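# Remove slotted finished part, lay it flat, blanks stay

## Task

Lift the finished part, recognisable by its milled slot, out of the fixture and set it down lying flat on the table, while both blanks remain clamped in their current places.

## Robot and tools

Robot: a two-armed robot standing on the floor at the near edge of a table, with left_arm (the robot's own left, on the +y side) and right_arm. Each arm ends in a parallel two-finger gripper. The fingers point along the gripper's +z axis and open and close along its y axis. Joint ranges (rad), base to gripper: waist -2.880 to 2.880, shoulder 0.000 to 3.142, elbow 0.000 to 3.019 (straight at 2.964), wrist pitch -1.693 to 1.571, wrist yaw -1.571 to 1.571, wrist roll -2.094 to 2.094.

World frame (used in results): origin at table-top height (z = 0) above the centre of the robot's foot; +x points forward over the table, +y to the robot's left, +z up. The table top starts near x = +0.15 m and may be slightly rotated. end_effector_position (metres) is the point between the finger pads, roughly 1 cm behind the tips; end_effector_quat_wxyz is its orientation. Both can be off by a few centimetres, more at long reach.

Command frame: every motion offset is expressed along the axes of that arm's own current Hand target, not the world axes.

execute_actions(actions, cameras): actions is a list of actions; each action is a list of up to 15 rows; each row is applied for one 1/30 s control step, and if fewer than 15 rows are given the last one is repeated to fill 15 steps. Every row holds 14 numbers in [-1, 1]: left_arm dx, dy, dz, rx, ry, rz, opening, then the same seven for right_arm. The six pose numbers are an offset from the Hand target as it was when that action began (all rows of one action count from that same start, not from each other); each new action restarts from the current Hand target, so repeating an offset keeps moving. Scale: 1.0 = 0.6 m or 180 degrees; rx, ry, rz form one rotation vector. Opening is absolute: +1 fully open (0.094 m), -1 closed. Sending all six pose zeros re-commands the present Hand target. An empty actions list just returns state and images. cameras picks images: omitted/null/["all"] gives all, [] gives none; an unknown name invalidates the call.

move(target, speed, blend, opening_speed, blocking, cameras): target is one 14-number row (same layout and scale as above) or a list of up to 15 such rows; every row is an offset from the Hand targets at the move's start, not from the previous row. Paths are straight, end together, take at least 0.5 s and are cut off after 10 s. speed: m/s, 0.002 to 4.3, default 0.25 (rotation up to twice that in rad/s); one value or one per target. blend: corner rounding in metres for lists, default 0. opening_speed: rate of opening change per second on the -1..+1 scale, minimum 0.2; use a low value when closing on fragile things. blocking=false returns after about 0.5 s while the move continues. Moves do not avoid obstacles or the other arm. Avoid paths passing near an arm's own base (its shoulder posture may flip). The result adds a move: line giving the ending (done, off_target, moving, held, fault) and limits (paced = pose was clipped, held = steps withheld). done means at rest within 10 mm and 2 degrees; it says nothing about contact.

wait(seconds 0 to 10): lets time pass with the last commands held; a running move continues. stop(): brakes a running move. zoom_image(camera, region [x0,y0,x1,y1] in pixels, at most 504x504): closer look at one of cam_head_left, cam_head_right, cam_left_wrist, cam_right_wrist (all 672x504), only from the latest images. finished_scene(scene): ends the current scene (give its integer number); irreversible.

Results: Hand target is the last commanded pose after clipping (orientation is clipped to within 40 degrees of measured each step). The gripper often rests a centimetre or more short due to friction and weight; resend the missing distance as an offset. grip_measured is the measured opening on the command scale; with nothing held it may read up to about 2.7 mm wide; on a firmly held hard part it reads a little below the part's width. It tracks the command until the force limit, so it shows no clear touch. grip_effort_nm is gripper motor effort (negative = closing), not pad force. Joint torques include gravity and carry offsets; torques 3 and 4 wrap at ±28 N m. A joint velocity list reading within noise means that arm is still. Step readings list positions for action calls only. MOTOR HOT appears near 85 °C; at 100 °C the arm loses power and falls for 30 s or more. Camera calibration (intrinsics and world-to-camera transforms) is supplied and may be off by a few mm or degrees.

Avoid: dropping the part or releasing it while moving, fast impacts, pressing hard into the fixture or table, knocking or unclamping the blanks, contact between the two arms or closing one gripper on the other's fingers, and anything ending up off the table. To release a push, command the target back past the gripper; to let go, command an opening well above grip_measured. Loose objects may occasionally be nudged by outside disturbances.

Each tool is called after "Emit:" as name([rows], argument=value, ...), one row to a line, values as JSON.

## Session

Emit:
execute_actions(actions=[])

Scene clock: 0.00 s.
left_arm: end_effector_position=(+0.8222, +0.0392, +0.1305) grip_measured=+1.000 grip_effort_nm=n/a end_effector_quat_wxyz=(+0.077, +0.678, +0.721, -0.121) | right_arm: end_effector_position=(+0.9415, -0.4228, +0.2569) grip_measured=+1.000 grip_effort_nm=n/a end_effector_quat_wxyz=(+0.083, +0.364, +0.919, -0.124)
Joint positions: left_arm=[-2.153 2.198 1.947 -0.523 -0.165 1.421 0.094] | right_arm=[1.817 1.839 1.921 -0.633 0.474 0.565 0.094]
Joint velocities: within noise
Joint torques (N m): no reading
Heat: left arm: hottest shoulder 28 °C; right arm: hottest shoulder 27 °C.
Hand target: left_arm +0.8312, +0.0388, +0.1349; +0.084, +0.677, +0.722, -0.117 | right_arm +0.9508, -0.4253, +0.2622; +0.093, +0.367, +0.918, -0.122
Tool commands: left_gripper/opening=+1.0 right_gripper/opening=+1.0
camera_calibration:
cam_left_wrist: T_world_to_cam=[[-0.994367, -0.0696445, 0.0798944, 0.808209], [-0.0555901, 0.984503, 0.166323, 0.0241634], [-0.0902398, 0.160945, -0.982829, 0.282308], [0, 0, 0, 1]] pos_world=[0.830475, -0.0129377, 0.20887]
cam_right_wrist: T_world_to_cam=[[-0.692425, -0.702269, 0.165427, 0.314959], [-0.676723, 0.711668, 0.188611, 0.927559], [-0.250185, 0.0186511, -0.968018, 0.581617], [0, 0, 0, 1]] pos_world=[0.991299, -0.449776, 0.335965]

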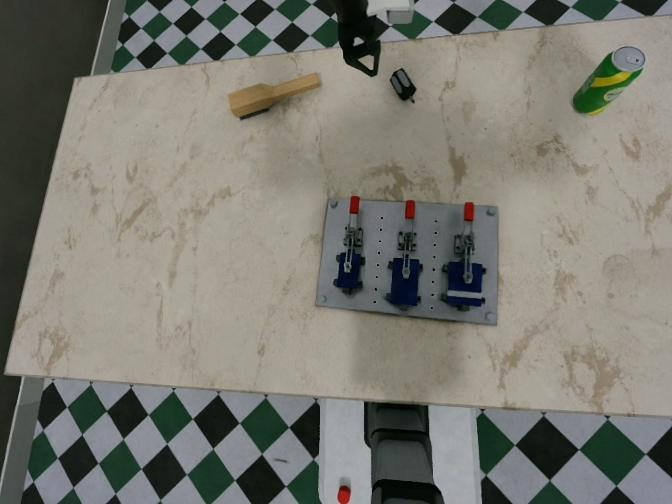

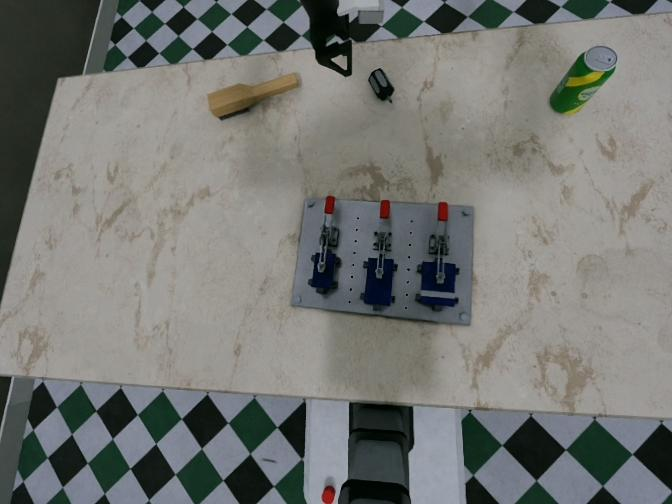

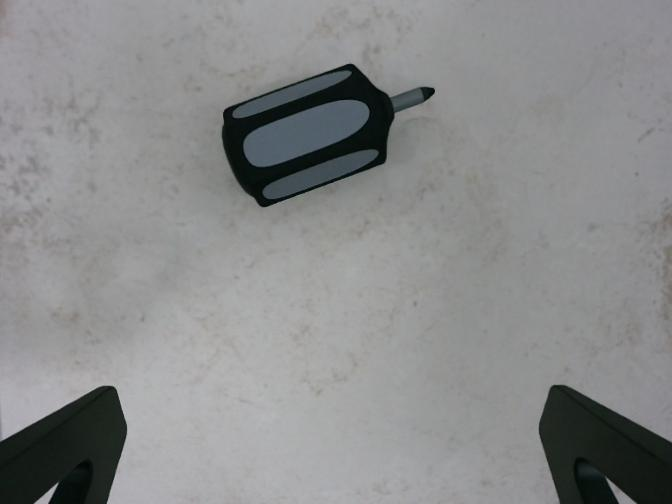

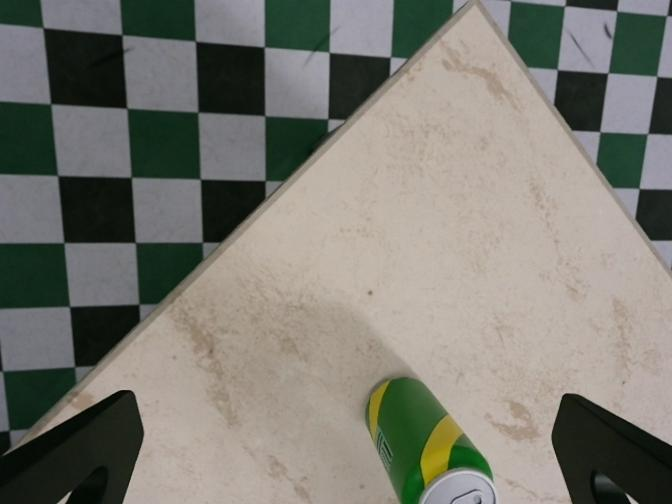

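Emit:
move(target=[-0.2498,-0.5728,-0.0421,-0.0787,0.0619,-0.4484,0.1,0,0,0,0,0,0,1], speed=0.45)

Scene clock: 96.70 s.
left_arm: end_effector_position=(+0.5034, -0.1086, +0.2163) grip_measured=+0.102 grip_effort_nm=-0.115 end_effector_quat_wxyz=(+0.000, +0.042, +0.999, +0.003) | right_arm: end_effector_position=(+0.9415, -0.4228, +0.2569) grip_measured=+1.000 grip_effort_nm=0.056 end_effector_quat_wxyz=(+0.083, +0.364, +0.919, -0.124)
Joint positions: left_arm=[-2.585 2.243 1.293 -0.022 -0.745 -0.392 0.052] | right_arm=[1.817 1.839 1.921 -0.633 0.474 0.565 0.094]
Joint velocities: within noise
Joint torques (N m): left_arm=[-11.93 -14.51 0.7 0.02 -0.2 -0.1] | right_arm=[0.56 -22.12 9.01 0.77 0.28 -0.07]
Heat: left arm: hottest shoulder 33 °C; right arm: hottest shoulder 35 °C.
Hand target: left_arm +0.4998, -0.1168, +0.2199; +0.000, +0.044, +0.999, +0.001 | right_arm +0.9508, -0.4253, +0.2622; +0.093, +0.367, +0.918, -0.122
Off the commanded pose: left_arm 0.010 m, 0 deg | right_arm 0.011 m, 1 deg.
move: off_target (right_arm)
camera_calibration:
cam_left_wrist: T_world_to_cam=[[-0.0626553, -0.998034, -0.00185058, -0.078192], [-0.90024, 0.0557153, 0.431815, 0.404538], [-0.430863, 0.0287215, -0.90196, 0.5013], [0, 0, 0, 1]] pos_world=[0.575273, -0.114975, 0.277322]
cam_right_wrist: T_world_to_cam=[[-0.692425, -0.702269, 0.165427, 0.314959], [-0.676723, 0.711668, 0.188611, 0.927559], [-0.250185, 0.0186511, -0.968018, 0.581617], [0, 0, 0, 1]] pos_world=[0.991299, -0.449776, 0.335965]

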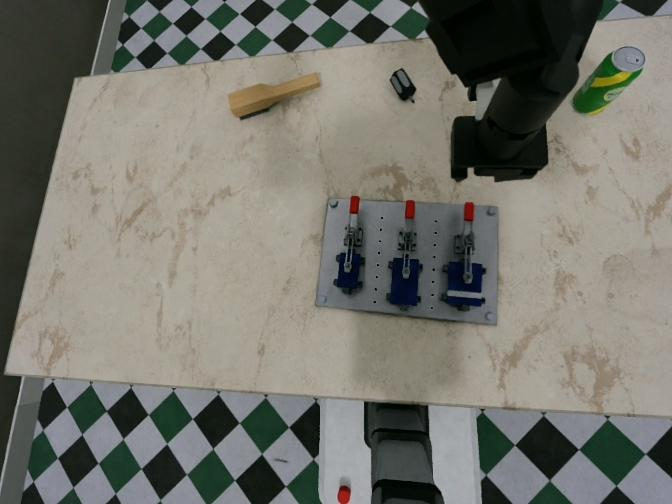

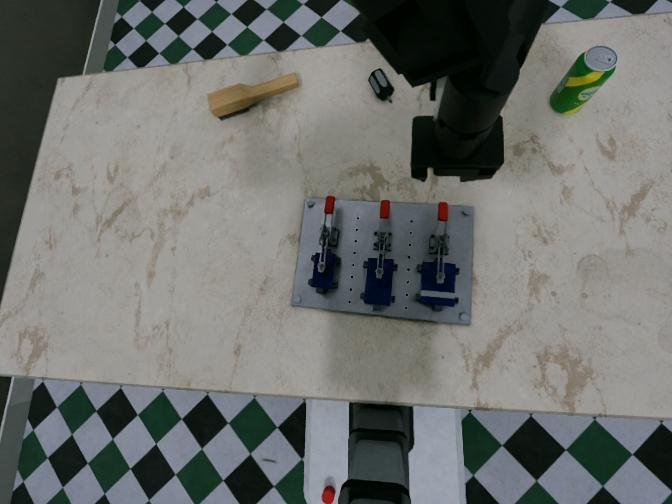

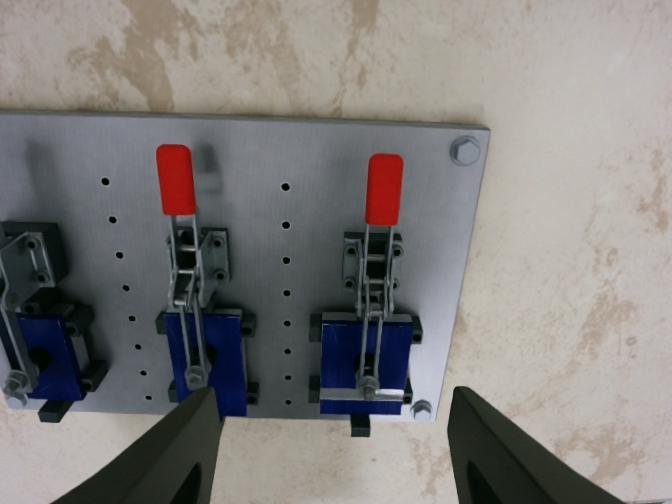

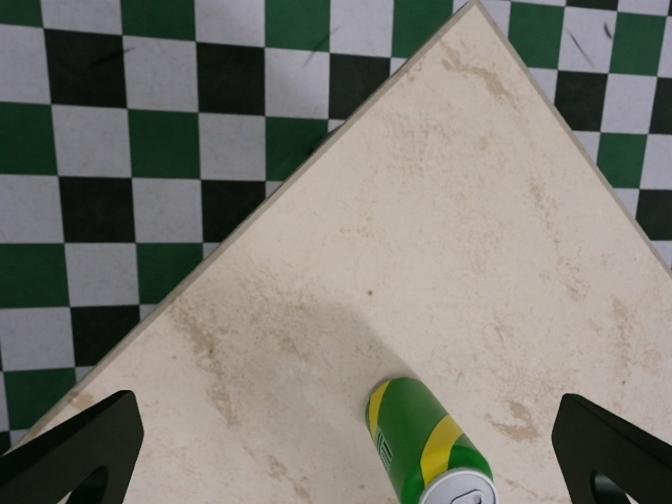

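Emit:
move(target=[-0.0148,-0.0317,0.2248,0,0,0.003,0.1,0,0,0,0,0,0,1], speed=0.18, cameras=["cam_left_wrist"])

Scene clock: 136.77 s.
left_arm: end_effector_position=(+0.5118, -0.1427, +0.0943) grip_measured=+0.102 grip_effort_nm=-0.115 end_effector_quat_wxyz=(+0.006, +0.044, +0.999, -0.004) | right_arm: end_effector_position=(+0.9415, -0.4228, +0.2569) grip_measured=+1.000 grip_effort_nm=0.051 end_effector_quat_wxyz=(+0.083, +0.364, +0.919, -0.124)
Joint positions: left_arm=[-2.488 2.53 1.628 0.018 -0.677 -0.271 0.052] | right_arm=[1.817 1.839 1.921 -0.633 0.474 0.565 0.094]
Joint velocities: within noise
Joint torques (N m): left_arm=[-10.87 -14.27 0.53 0.23 0.1 0.08] | right_arm=[0.56 -22.12 9.03 0.77 0.28 -0.07]
Heat: left arm: hottest shoulder 31 °C; right arm: hottest shoulder 35 °C.
Hand target: left_arm +0.5071, -0.1366, +0.0851; +0.000, +0.048, +0.999, +0.000 | right_arm +0.9508, -0.4253, +0.2622; +0.093, +0.367, +0.918, -0.122
Off the commanded pose: left_arm 0.012 m, 1 deg | right_arm 0.011 m, 1 deg.
move: off_target (left_arm, right_arm)
camera_calibration:
cam_left_wrist: T_world_to_cam=[[-0.0672963, -0.997655, 0.0124791, -0.110855], [-0.904907, 0.0662988, 0.420413, 0.471697], [-0.420255, 0.0169998, -0.907247, 0.389273], [0, 0, 0, 1]] pos_world=[0.582975, -0.148486, 0.156243]
Images, in order (width x height): cam_left_wrist 672x504.

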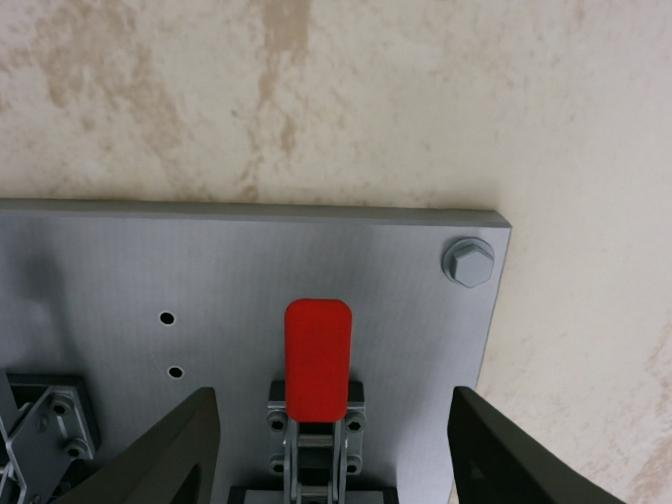

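Emit:
move([
  [0.0026,0.0091,0.0767,0,0,0,0.1,0,0,0,0,0,0,1],
  [0.0026,0.0091,0.0767,0,0,0,-0.75,0,0,0,0,0,0,1],
], speed=0.12, opening_speed=0.5, cameras=["cam_left_wrist"])

Scene clock: 158.33 s.
left_arm: end_effector_position=(+0.5082, -0.1385, +0.0478) grip_measured=-0.653 grip_effort_nm=-0.994 end_effector_quat_wxyz=(+0.001, +0.052, +0.999, -0.006) | right_arm: end_effector_position=(+0.9415, -0.4228, +0.2569) grip_measured=+1.000 grip_effort_nm=0.056 end_effector_quat_wxyz=(+0.083, +0.364, +0.919, -0.124)
Joint positions: left_arm=[-2.44 2.622 1.735 0.023 -0.639 -0.215 0.016] | right_arm=[1.817 1.839 1.921 -0.633 0.474 0.565 0.094]
Joint velocities: within noise
Joint torques (N m): left_arm=[-10.7 -14.21 0.42 0.53 -0.22 0.01] | right_arm=[0.5 -22.12 9.01 0.8 0.28 -0.08]
Heat: left arm: hottest shoulder 31 °C; right arm: hottest shoulder 36 °C.
Hand target: left_arm +0.5060, -0.1307, +0.0390; +0.000, +0.049, +0.999, +0.000 | right_arm +0.9508, -0.4253, +0.2622; +0.093, +0.367, +0.918, -0.122
Off the commanded pose: left_arm 0.012 m, 1 deg | right_arm 0.011 m, 1 deg.
move: off_target (left_arm, right_arm); target 2's new opening was sent with left_arm's hand 0.011 m and 1 deg from that target
camera_calibration:
cam_left_wrist: T_world_to_cam=[[-0.081816, -0.996494, 0.0175128, -0.0990546], [-0.900025, 0.0814204, 0.428166, 0.48701], [-0.428091, 0.0192689, -0.90353, 0.34955], [0, 0, 0, 1]] pos_world=[0.579856, -0.145095, 0.109043]
Images, in order (width x height): cam_left_wrist 672x504.

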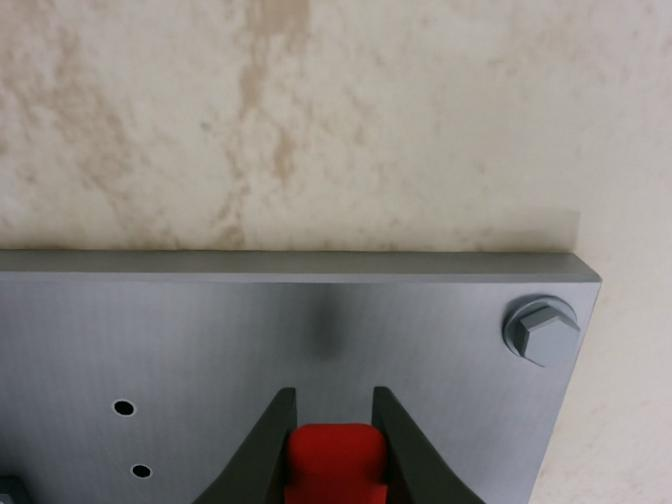

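Emit:
move([
  [0.003,0,-0.075,0,0.03,0,-0.75,0,0,0,0,0,0,1],
  [0.03,0,-0.105,0,0.1,0,-0.75,0,0,0,0,0,0,1],
], speed=0.08, blend=0.01, cameras=["cam_left_wrist"])

Scene clock: 166.73 s.
left_arm: end_effector_position=(+0.4798, -0.1350, +0.0765) grip_measured=-0.669 grip_effort_nm=-1.038 end_effector_quat_wxyz=(-0.139, +0.041, +0.990, -0.003) | right_arm: end_effector_position=(+0.9415, -0.4228, +0.2569) grip_measured=+1.000 grip_effort_nm=0.051 end_effector_quat_wxyz=(+0.083, +0.364, +0.919, -0.124)
Joint positions: left_arm=[-2.452 2.577 1.783 -0.396 -0.547 -0.43 0.016] | right_arm=[1.817 1.839 1.921 -0.633 0.474 0.565 0.094]
Joint velocities: within noise
Joint torques (N m): left_arm=[-12.75 -19.84 -1.72 -3.49 -0.43 -0.28] | right_arm=[0.5 -22.18 9.03 0.81 0.28 -0.07]
Heat: left arm: hottest shoulder 31 °C; right arm: hottest shoulder 36 °C.
Hand target: left_arm +0.4879, -0.1292, +0.1020; -0.157, +0.048, +0.986, +0.008 | right_arm +0.9508, -0.4253, +0.2622; +0.093, +0.367, +0.918, -0.122
Off the commanded pose: left_arm 0.027 m, 3 deg | right_arm 0.011 m, 1 deg.
move: off_target (left_arm, right_arm)
camera_calibration:
cam_left_wrist: T_world_to_cam=[[-0.0576552, -0.998198, 0.0166338, -0.110131], [-0.747625, 0.0542121, 0.661904, 0.35411], [-0.661613, 0.0257264, -0.749404, 0.464331], [0, 0, 0, 1]] pos_world=[0.5656, -0.141075, 0.115416]
Images, in order (width x height): cam_left_wrist 672x504.

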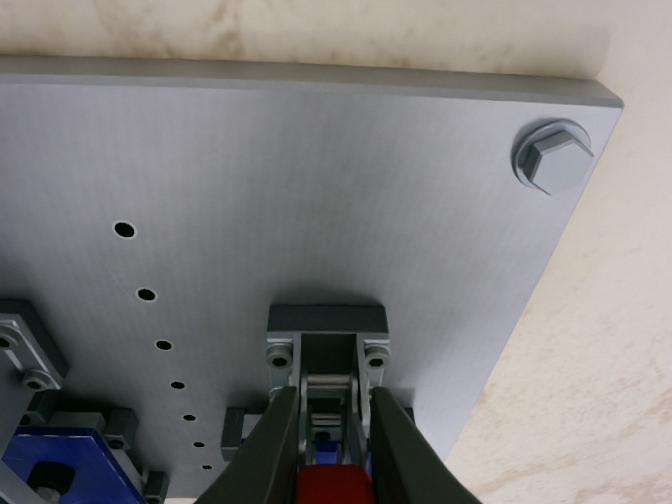

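Emit:
move([
  [0.003,0,0.0395,0,0,0,-0.75,0,0,0,0,0,0,1],
  [0.003,0,0.0395,0,0,0,0.1,0,0,0,0,0,0,1],
  [0.003,0,-0.0938,0,0,0,0.1,0,0,0,0,0,0,1],
  [-0.039,0,-0.1143,0,0.0667,0,-0.9,0,0,0,0,0,0,1],
], speed=[0.1,0.1,0.15,0.25], opening_speed=1.2, cameras=["cam_left_wrist"])

Scene clock: 193.73 s.
left_arm: end_effector_position=(+0.5311, -0.1336, +0.1643) grip_measured=-0.897 grip_effort_nm=-0.115 end_effector_quat_wxyz=(-0.256, +0.052, +0.965, +0.011) | right_arm: end_effector_position=(+0.9415, -0.4228, +0.2569) grip_measured=+1.000 grip_effort_nm=0.046 end_effector_quat_wxyz=(+0.083, +0.364, +0.919, -0.124)
Joint positions: left_arm=[-2.489 2.463 1.921 -0.919 -0.459 -0.573 0.005] | right_arm=[1.817 1.839 1.921 -0.633 0.474 0.565 0.094]
Joint velocities: within noise
Joint torques (N m): left_arm=[-12.04 -16.79 3.28 -0.92 0.29 -0.08] | right_arm=[0.5 -22.12 9.02 0.79 0.28 -0.07]
Heat: left arm: hottest shoulder 32 °C; right arm: hottest shoulder 36 °C.
Hand target: left_arm +0.5313, -0.1335, +0.1599; -0.259, +0.047, +0.965, +0.013 | right_arm +0.9508, -0.4253, +0.2622; +0.093, +0.367, +0.918, -0.122
Off the commanded pose: left_arm 0.004 m, 1 deg | right_arm 0.011 m, 1 deg.
move: off_target (right_arm)
camera_calibration:
cam_left_wrist: T_world_to_cam=[[-0.0851113, -0.996371, -0.000828534, -0.0895273], [-0.569098, 0.0479304, 0.820872, 0.21246], [-0.817853, 0.070337, -0.571112, 0.623716], [0, 0, 0, 1]] pos_world=[0.623398, -0.143256, 0.181735]
Images, in order (width x height): cam_left_wrist 672x504.

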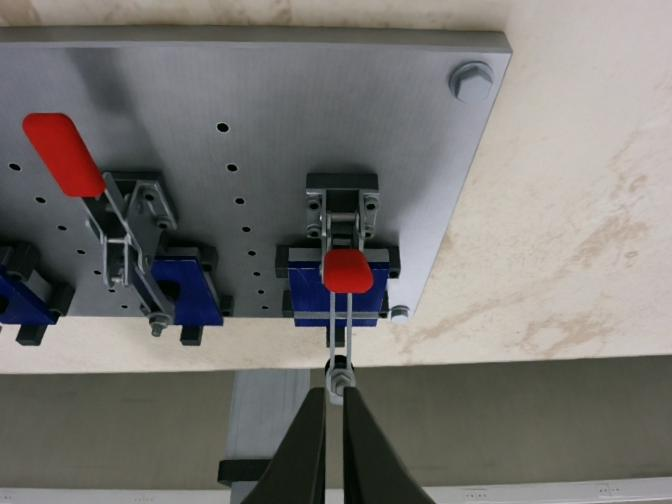

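Emit:
move(target=[-0.0607,-0.005,0.165,0,0,0,-0.9,0,0,0,0,0,0,1], speed=0.15, cameras=["cam_left_wrist"])

Scene clock: 204.80 s.
left_arm: end_effector_position=(+0.5133, -0.1406, +0.0630) grip_measured=-0.898 grip_effort_nm=-0.120 end_effector_quat_wxyz=(-0.254, +0.046, +0.966, +0.011) | right_arm: end_effector_position=(+0.9415, -0.4228, +0.2569) grip_measured=+1.000 grip_effort_nm=0.056 end_effector_quat_wxyz=(+0.083, +0.364, +0.919, -0.124)
Joint positions: left_arm=[-2.416 2.71 2.201 -0.912 -0.449 -0.503 0.005] | right_arm=[1.817 1.839 1.921 -0.633 0.474 0.565 0.094]
Joint velocities: within noise
Joint torques (N m): left_arm=[-11.52 -16.26 3.15 -0.95 0.26 0.11] | right_arm=[0.62 -22.12 9.01 0.79 0.28 -0.07]
Heat: left arm: hottest shoulder 31 °C; right arm: hottest shoulder 36 °C.
Hand target: left_arm +0.5131, -0.1345, +0.0560; -0.259, +0.047, +0.965, +0.013 | right_arm +0.9508, -0.4253, +0.2622; +0.093, +0.367, +0.918, -0.122
Off the commanded pose: left_arm 0.009 m, 1 deg | right_arm 0.011 m, 1 deg.
move: off_target (right_arm)
camera_calibration:
cam_left_wrist: T_world_to_cam=[[-0.0734626, -0.997288, -0.00437128, -0.103997], [-0.572657, 0.0385939, 0.818886, 0.286515], [-0.816497, 0.0626607, -0.573939, 0.55025], [0, 0, 0, 1]] pos_world=[0.605712, -0.149252, 0.0807325]
Images, in order (width x height): cam_left_wrist 672x504.

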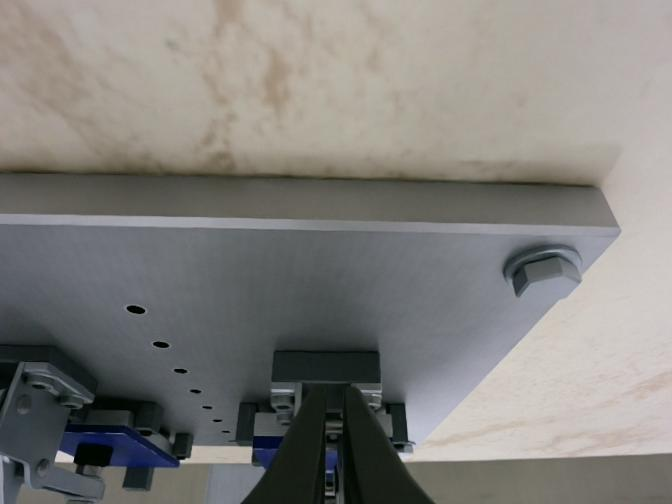

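Emit:
move([
  [0.0593,-0.0012,-0.012,0,0,0,-0.9,0,0,0,0,0,0,1],
  [0.1008,-0.0078,-0.0072,0,0,0,-0.9,0,0,0,0,0,0,1],
  [0.1008,-0.0078,-0.1405,0,0,0,-0.9,0,0,0,0,0,0,1],
  [0.136,-0.01,-0.2948,0,-0.1667,0,-0.9,0,0,0,0,0,0,1],
  [0.3031,-0.0145,-0.031,0,-0.3222,0,1,0,0,0,0,0,0,1],
], speed=[0.08,0.08,0.12,0.25,0.25], blend=[0.01,0,0.02,0.03,0], cameras=["cam_left_wrist"])

Scene clock: 249.33 s.
left_arm: end_effector_position=(+0.3642, -0.1172, +0.1558) grip_measured=+0.997 grip_effort_nm=0.105 end_effector_quat_wxyz=(+0.233, +0.046, +0.971, -0.001) | right_arm: end_effector_position=(+0.9415, -0.4228, +0.2569) grip_measured=+1.000 grip_effort_nm=0.056 end_effector_quat_wxyz=(+0.083, +0.364, +0.919, -0.124)
Joint positions: left_arm=[-2.63 2.771 1.252 1.193 -0.874 0.073 0.094] | right_arm=[1.817 1.839 1.921 -0.633 0.474 0.565 0.094]
Joint velocities: within noise
Joint torques (N m): left_arm=[-11.93 -10.4 -2 1.61 0.14 0.09] | right_arm=[0.62 -22.12 9.02 0.79 0.28 -0.07]
Heat: left arm: hottest shoulder 30 °C; right arm: hottest shoulder 37 °C.
Hand target: left_arm +0.3647, -0.1290, +0.1631; +0.241, +0.047, +0.969, -0.011 | right_arm +0.9508, -0.4253, +0.2622; +0.093, +0.367, +0.918, -0.122
Off the commanded pose: left_arm 0.014 m, 2 deg | right_arm 0.011 m, 1 deg.
move: off_target (left_arm, right_arm); target 5's new opening was sent with left_arm's hand 0.014 m and 2 deg from that target
camera_calibration:
cam_left_wrist: T_world_to_cam=[[-0.0718504, -0.997396, -0.0061699, -0.0914959], [-0.997104, 0.0719812, -0.0245422, 0.414157], [0.0249224, 0.00438867, -0.99968, 0.233398], [0, 0, 0, 1]] pos_world=[0.400567, -0.122094, 0.242923]
Images, in order (width x height): cam_left_wrist 672x504.

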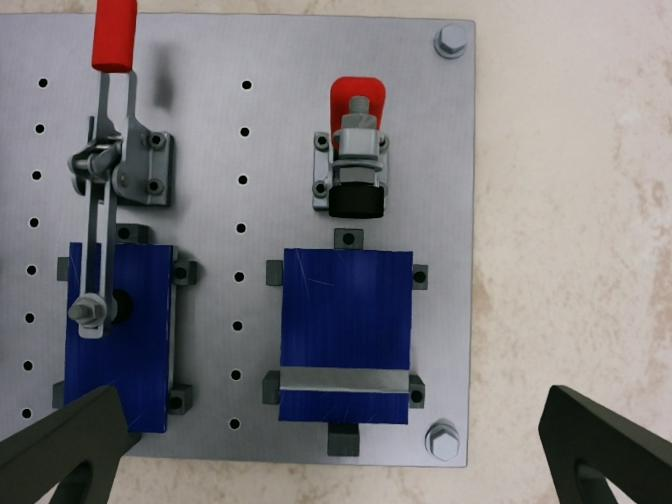

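Emit:
move(target=[0.0733,0.0143,0.1216,0,0,0.002,1,0,0,0,0,0,0,1], speed=0.15, cameras=["cam_left_wrist"])

Scene clock: 286.80 s.
left_arm: end_effector_position=(+0.3640, -0.1240, +0.0847) grip_measured=+0.998 grip_effort_nm=0.105 end_effector_quat_wxyz=(+0.245, +0.044, +0.968, -0.015) | right_arm: end_effector_position=(+0.9415, -0.4228, +0.2569) grip_measured=+1.000 grip_effort_nm=0.056 end_effector_quat_wxyz=(+0.083, +0.364, +0.919, -0.124)
Joint positions: left_arm=[-2.538 2.913 1.452 1.199 -0.756 0.129 0.094] | right_arm=[1.817 1.839 1.921 -0.633 0.474 0.565 0.094]
Joint velocities: within noise
Joint torques (N m): left_arm=[-9.7 -8.94 -2.09 0.88 0.18 0.08] | right_arm=[0.5 -22.07 9.02 0.8 0.28 -0.07]
Heat: left arm: hottest shoulder 29 °C; right arm: hottest shoulder 37 °C.
Hand target: left_arm +0.3611, -0.1199, +0.0780; +0.241, +0.050, +0.969, -0.011 | right_arm +0.9508, -0.4253, +0.2622; +0.093, +0.367, +0.918, -0.122
Off the commanded pose: left_arm 0.008 m, 1 deg | right_arm 0.011 m, 1 deg.
move: off_target (right_arm)
camera_calibration:
cam_left_wrist: T_world_to_cam=[[-0.0768037, -0.996808, 0.0218129, -0.0991809], [-0.995845, 0.0756195, -0.0507308, 0.414937], [0.0489194, -0.0256186, -0.998474, 0.149784], [0, 0, 0, 1]] pos_world=[0.398268, -0.126404, 0.172769]
Images, in order (width x height): cam_left_wrist 672x504.

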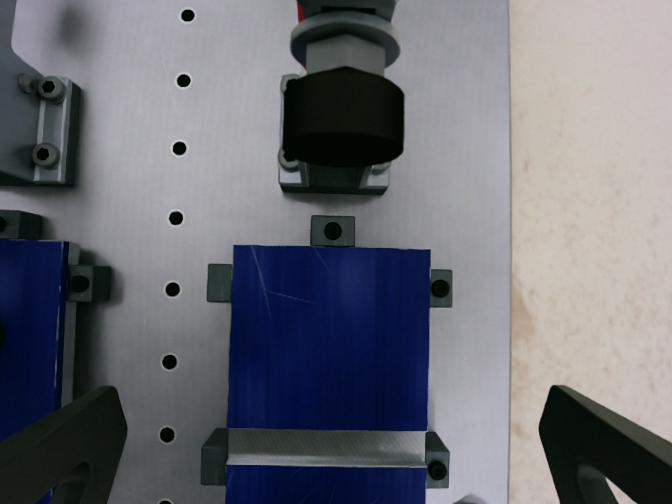

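Emit:
move([
  [0.0391,0.0047,0.0509,0,0,0.001,1,0,0,0,0,0,0,1],
  [0.0391,0.0047,0.0509,0,0,0.001,0.12,0,0,0,0,0,0,1],
], speed=0.1, opening_speed=0.6, cameras=["cam_left_wrist"])

Scene clock: 324.63 s.
left_arm: end_effector_position=(+0.3581, -0.1233, +0.0486) grip_measured=+0.221 grip_effort_nm=-0.999 end_effector_quat_wxyz=(+0.246, +0.048, +0.968, -0.016) | right_arm: end_effector_position=(+0.9415, -0.4228, +0.2569) grip_measured=+1.000 grip_effort_nm=0.051 end_effector_quat_wxyz=(+0.083, +0.364, +0.919, -0.124)
Joint positions: left_arm=[-2.495 2.988 1.558 1.18 -0.711 0.152 0.057] | right_arm=[1.817 1.839 1.921 -0.633 0.474 0.565 0.094]
Joint velocities: within noise
Joint torques (N m): left_arm=[-9.17 -8.29 -2.17 0.88 0.22 0.07] | right_arm=[0.5 -22.07 9.01 0.8 0.28 -0.07]
Heat: left arm: hottest shoulder 29 °C; right arm: hottest shoulder 37 °C.
Hand target: left_arm +0.3550, -0.1163, +0.0401; +0.241, +0.052, +0.969, -0.010 | right_arm +0.9508, -0.4253, +0.2622; +0.093, +0.367, +0.918, -0.122
Off the commanded pose: left_arm 0.011 m, 1 deg | right_arm 0.011 m, 1 deg.
move: off_target (left_arm, right_arm); target 2's new opening was sent with left_arm's hand 0.012 m and 1 deg from that target
camera_calibration:
cam_left_wrist: T_world_to_cam=[[-0.0841685, -0.996215, 0.0216936, -0.0953921], [-0.995155, 0.0829287, -0.0528193, 0.407927], [0.0508204, -0.0260342, -0.998368, 0.11334], [0, 0, 0, 1]] pos_world=[0.392161, -0.125909, 0.13677]
Images, in order (width x height): cam_left_wrist 672x504.

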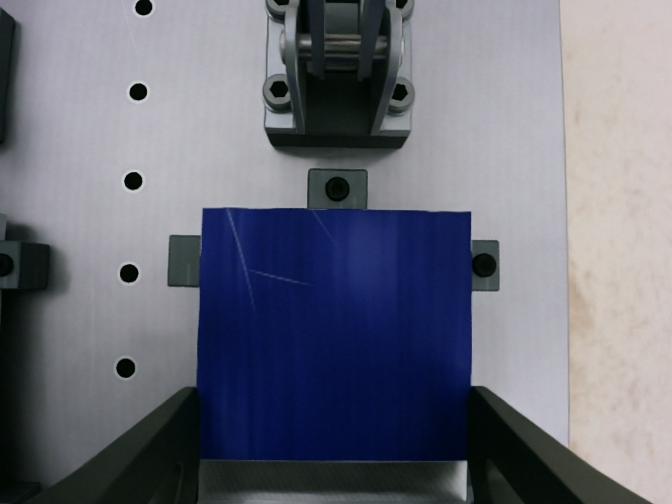

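Emit:
move([
  [-0.0238,-0.01,-0.0345,0,0,0,0.12,0,0,0,0,0,0,1],
  [-0.059,-0.0167,-0.1007,0,0,0,0.12,0,0,0,0,0,0,1],
  [-0.1103,-0.0167,-0.215,0,0,0,0.12,0,0,0,0,0,0,1],
  [-0.3237,-0.0167,-0.1015,0,0,0,0.12,0,0,0,0,0,0,1],
  [-0.4328,-0.0167,0.1545,0,0,0,0.12,0,0,0,0,0,0,1],
  [-0.3898,-0.012,0.2355,0,0,0,0.12,0,0,0,0,0,0,1],
], speed=[0.07,0.1,0.2,0.2,0.2,0.1], blend=[0.01,0.02,0.03,0.04,0.01,0], cameras=["cam_left_wrist","cam_head_left"])

Scene clock: 353.23 s.
left_arm: end_effector_position=(+0.6210, -0.1579, +0.0309) grip_measured=+0.220 grip_effort_nm=-1.038 end_effector_quat_wxyz=(+0.240, +0.051, +0.969, -0.014) | right_arm: end_effector_position=(+0.9415, -0.4228, +0.2569) grip_measured=+1.000 grip_effort_nm=0.056 end_effector_quat_wxyz=(+0.083, +0.364, +0.919, -0.124)
Joint positions: left_arm=[-2.41 2.748 1.894 0.604 -0.632 0.175 0.057] | right_arm=[1.817 1.839 1.921 -0.633 0.474 0.565 0.094]
Joint velocities: within noise
Joint torques (N m): left_arm=[-11.11 -14.97 1.94 1.09 0.19 0.1] | right_arm=[0.5 -22.12 9.02 0.77 0.28 -0.07]
Heat: left arm: hottest shoulder 29 °C; right arm: hottest shoulder 37 °C.
Hand target: left_arm +0.6257, -0.1520, +0.0249; +0.242, +0.052, +0.969, -0.010 | right_arm +0.9508, -0.4253, +0.2622; +0.093, +0.367, +0.918, -0.122
Off the commanded pose: left_arm 0.010 m, 1 deg | right_arm 0.011 m, 1 deg.
move: off_target (right_arm)
camera_calibration:
cam_left_wrist: T_world_to_cam=[[-0.0892114, -0.995859, 0.017522, -0.104094], [-0.99526, 0.0884462, -0.0404412, 0.671996], [0.0387239, -0.0210468, -0.999028, 0.0896442], [0, 0, 0, 1]] pos_world=[0.656053, -0.161211, 0.118557]
Images, in order (width x height): cam_head_left 672x504, cam_left_wrist 672x504.

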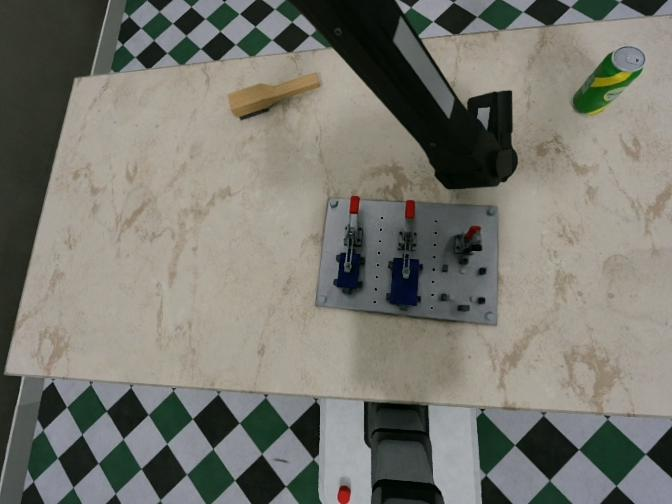

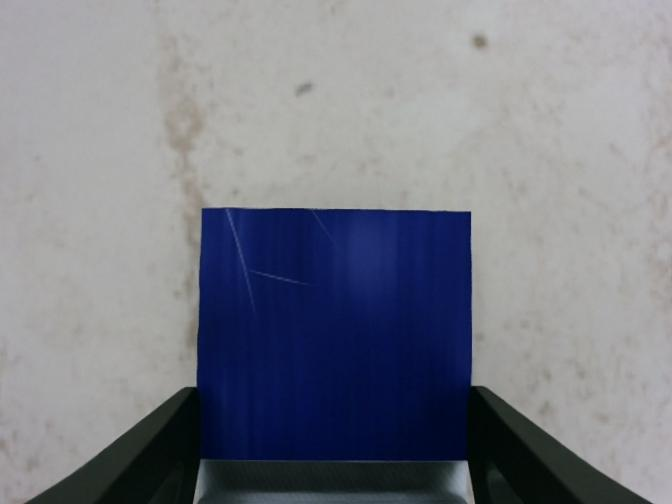

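Emit:
move(target=[0.0094,0,0.0177,0,-0.003,0,0.12,0,0,0,0,0,0,1], speed=0.03, cameras=[])

Scene clock: 368.37 s.
left_arm: end_effector_position=(+0.6295, -0.1625, +0.0291) grip_measured=+0.220 grip_effort_nm=-1.033 end_effector_quat_wxyz=(+0.249, +0.051, +0.967, -0.017) | right_arm: end_effector_position=(+0.9415, -0.4228, +0.2569) grip_measured=+1.000 grip_effort_nm=0.056 end_effector_quat_wxyz=(+0.083, +0.364, +0.919, -0.124)
Joint positions: left_arm=[-2.41 2.762 1.929 0.604 -0.624 0.186 0.057] | right_arm=[1.817 1.839 1.921 -0.633 0.474 0.565 0.094]
Joint velocities: within noise
Joint torques (N m): left_arm=[-10.52 -13.8 2.56 1.29 0.34 0.08] | right_arm=[0.5 -22.07 9.02 0.8 0.28 -0.07]
Heat: left arm: hottest shoulder 29 °C; right arm: hottest shoulder 37 °C.
Hand target: left_arm +0.6257, -0.1519, +0.0129; +0.246, +0.052, +0.968, -0.010 | right_arm +0.9508, -0.4253, +0.2622; +0.093, +0.367, +0.918, -0.122
Off the commanded pose: left_arm 0.020 m, 1 deg | right_arm 0.011 m, 1 deg.
move: off_target (left_arm, right_arm)
No camera images: "cameras" was empty.

Emit:
move([
  [-0.0157,-0.0078,-0.0126,0,0,0,0.12,0,0,0,0,0,0,1],
  [-0.0157,-0.0078,-0.0126,0,0,0,0.8,0,0,0,0,0,0,1],
  [-0.0939,-0.0078,-0.1598,0,0,0,0.8,0,0,0,0,0,0,1],
], speed=[0.05,0.1,0.15], opening_speed=0.7)

Scene clock: 398.30 s.
left_arm: end_effector_position=(+0.6242, -0.1500, +0.1120) grip_measured=+0.798 grip_effort_nm=0.100 end_effector_quat_wxyz=(+0.238, +0.059, +0.969, -0.004) | right_arm: end_effector_position=(+0.9415, -0.4228, +0.2569) grip_measured=+1.000 grip_effort_nm=0.051 end_effector_quat_wxyz=(+0.083, +0.364, +0.919, -0.124)
Joint positions: left_arm=[-2.474 2.554 1.636 0.652 -0.711 0.173 0.084] | right_arm=[1.817 1.839 1.921 -0.633 0.474 0.565 0.094]
Joint velocities: within noise
Joint torques (N m): left_arm=[-12.92 -17.32 -0.21 1.66 -0.11 -0.09] | right_arm=[0.44 -22.12 9.02 0.79 0.28 -0.07]
Heat: left arm: hottest shoulder 29 °C; right arm: hottest shoulder 37 °C.
Hand target: left_arm +0.6285, -0.1578, +0.1240; +0.246, +0.052, +0.968, -0.011 | right_arm +0.9508, -0.4253, +0.2622; +0.093, +0.367, +0.918, -0.122
Off the commanded pose: left_arm 0.015 m, 2 deg | right_arm 0.011 m, 1 deg.
move: off_target (left_arm, right_arm)
camera_calibration:
cam_left_wrist: T_world_to_cam=[[-0.100226, -0.994939, -0.00713414, -0.0875971], [-0.994345, 0.100414, -0.0345825, 0.678364], [0.0351239, 0.00362772, -0.999376, 0.176705], [0, 0, 0, 1]] pos_world=[0.659541, -0.155912, 0.19943]
cam_right_wrist: T_world_to_cam=[[-0.692425, -0.702269, 0.165427, 0.314959], [-0.676723, 0.711668, 0.188611, 0.927559], [-0.250185, 0.0186511, -0.968018, 0.581617], [0, 0, 0, 1]] pos_world=[0.991299, -0.449776, 0.335965]

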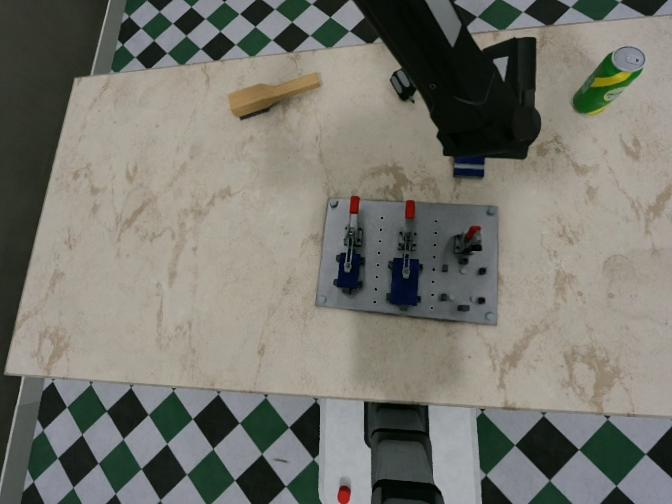

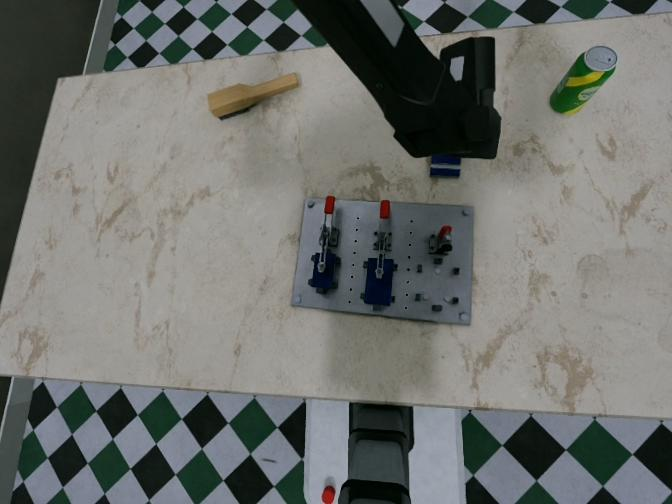

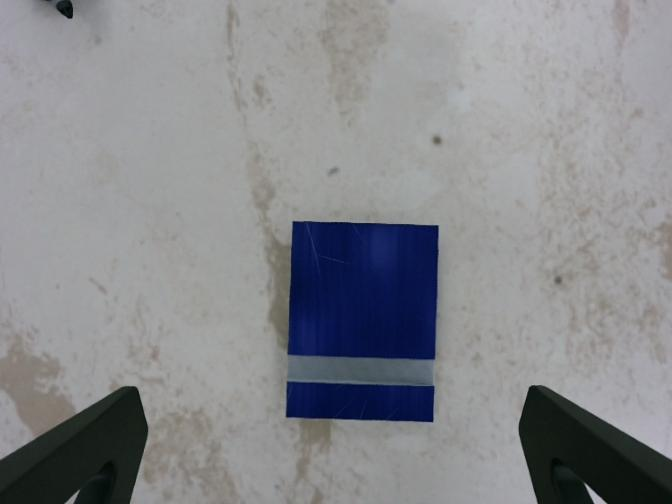

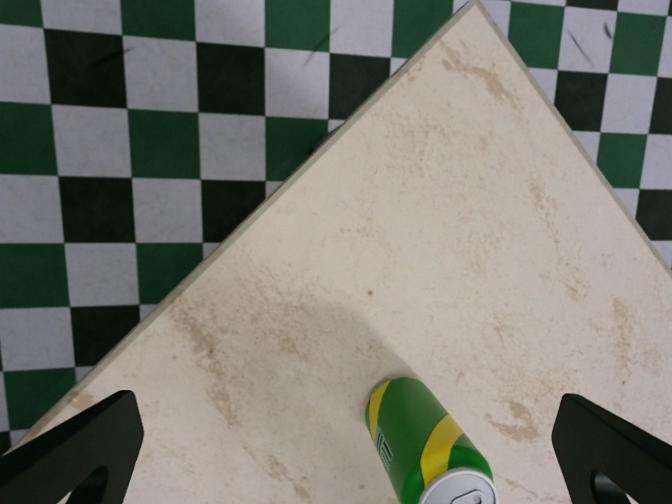

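Emit:
finished_scene(scene=3)

The scene is finished: the task was done.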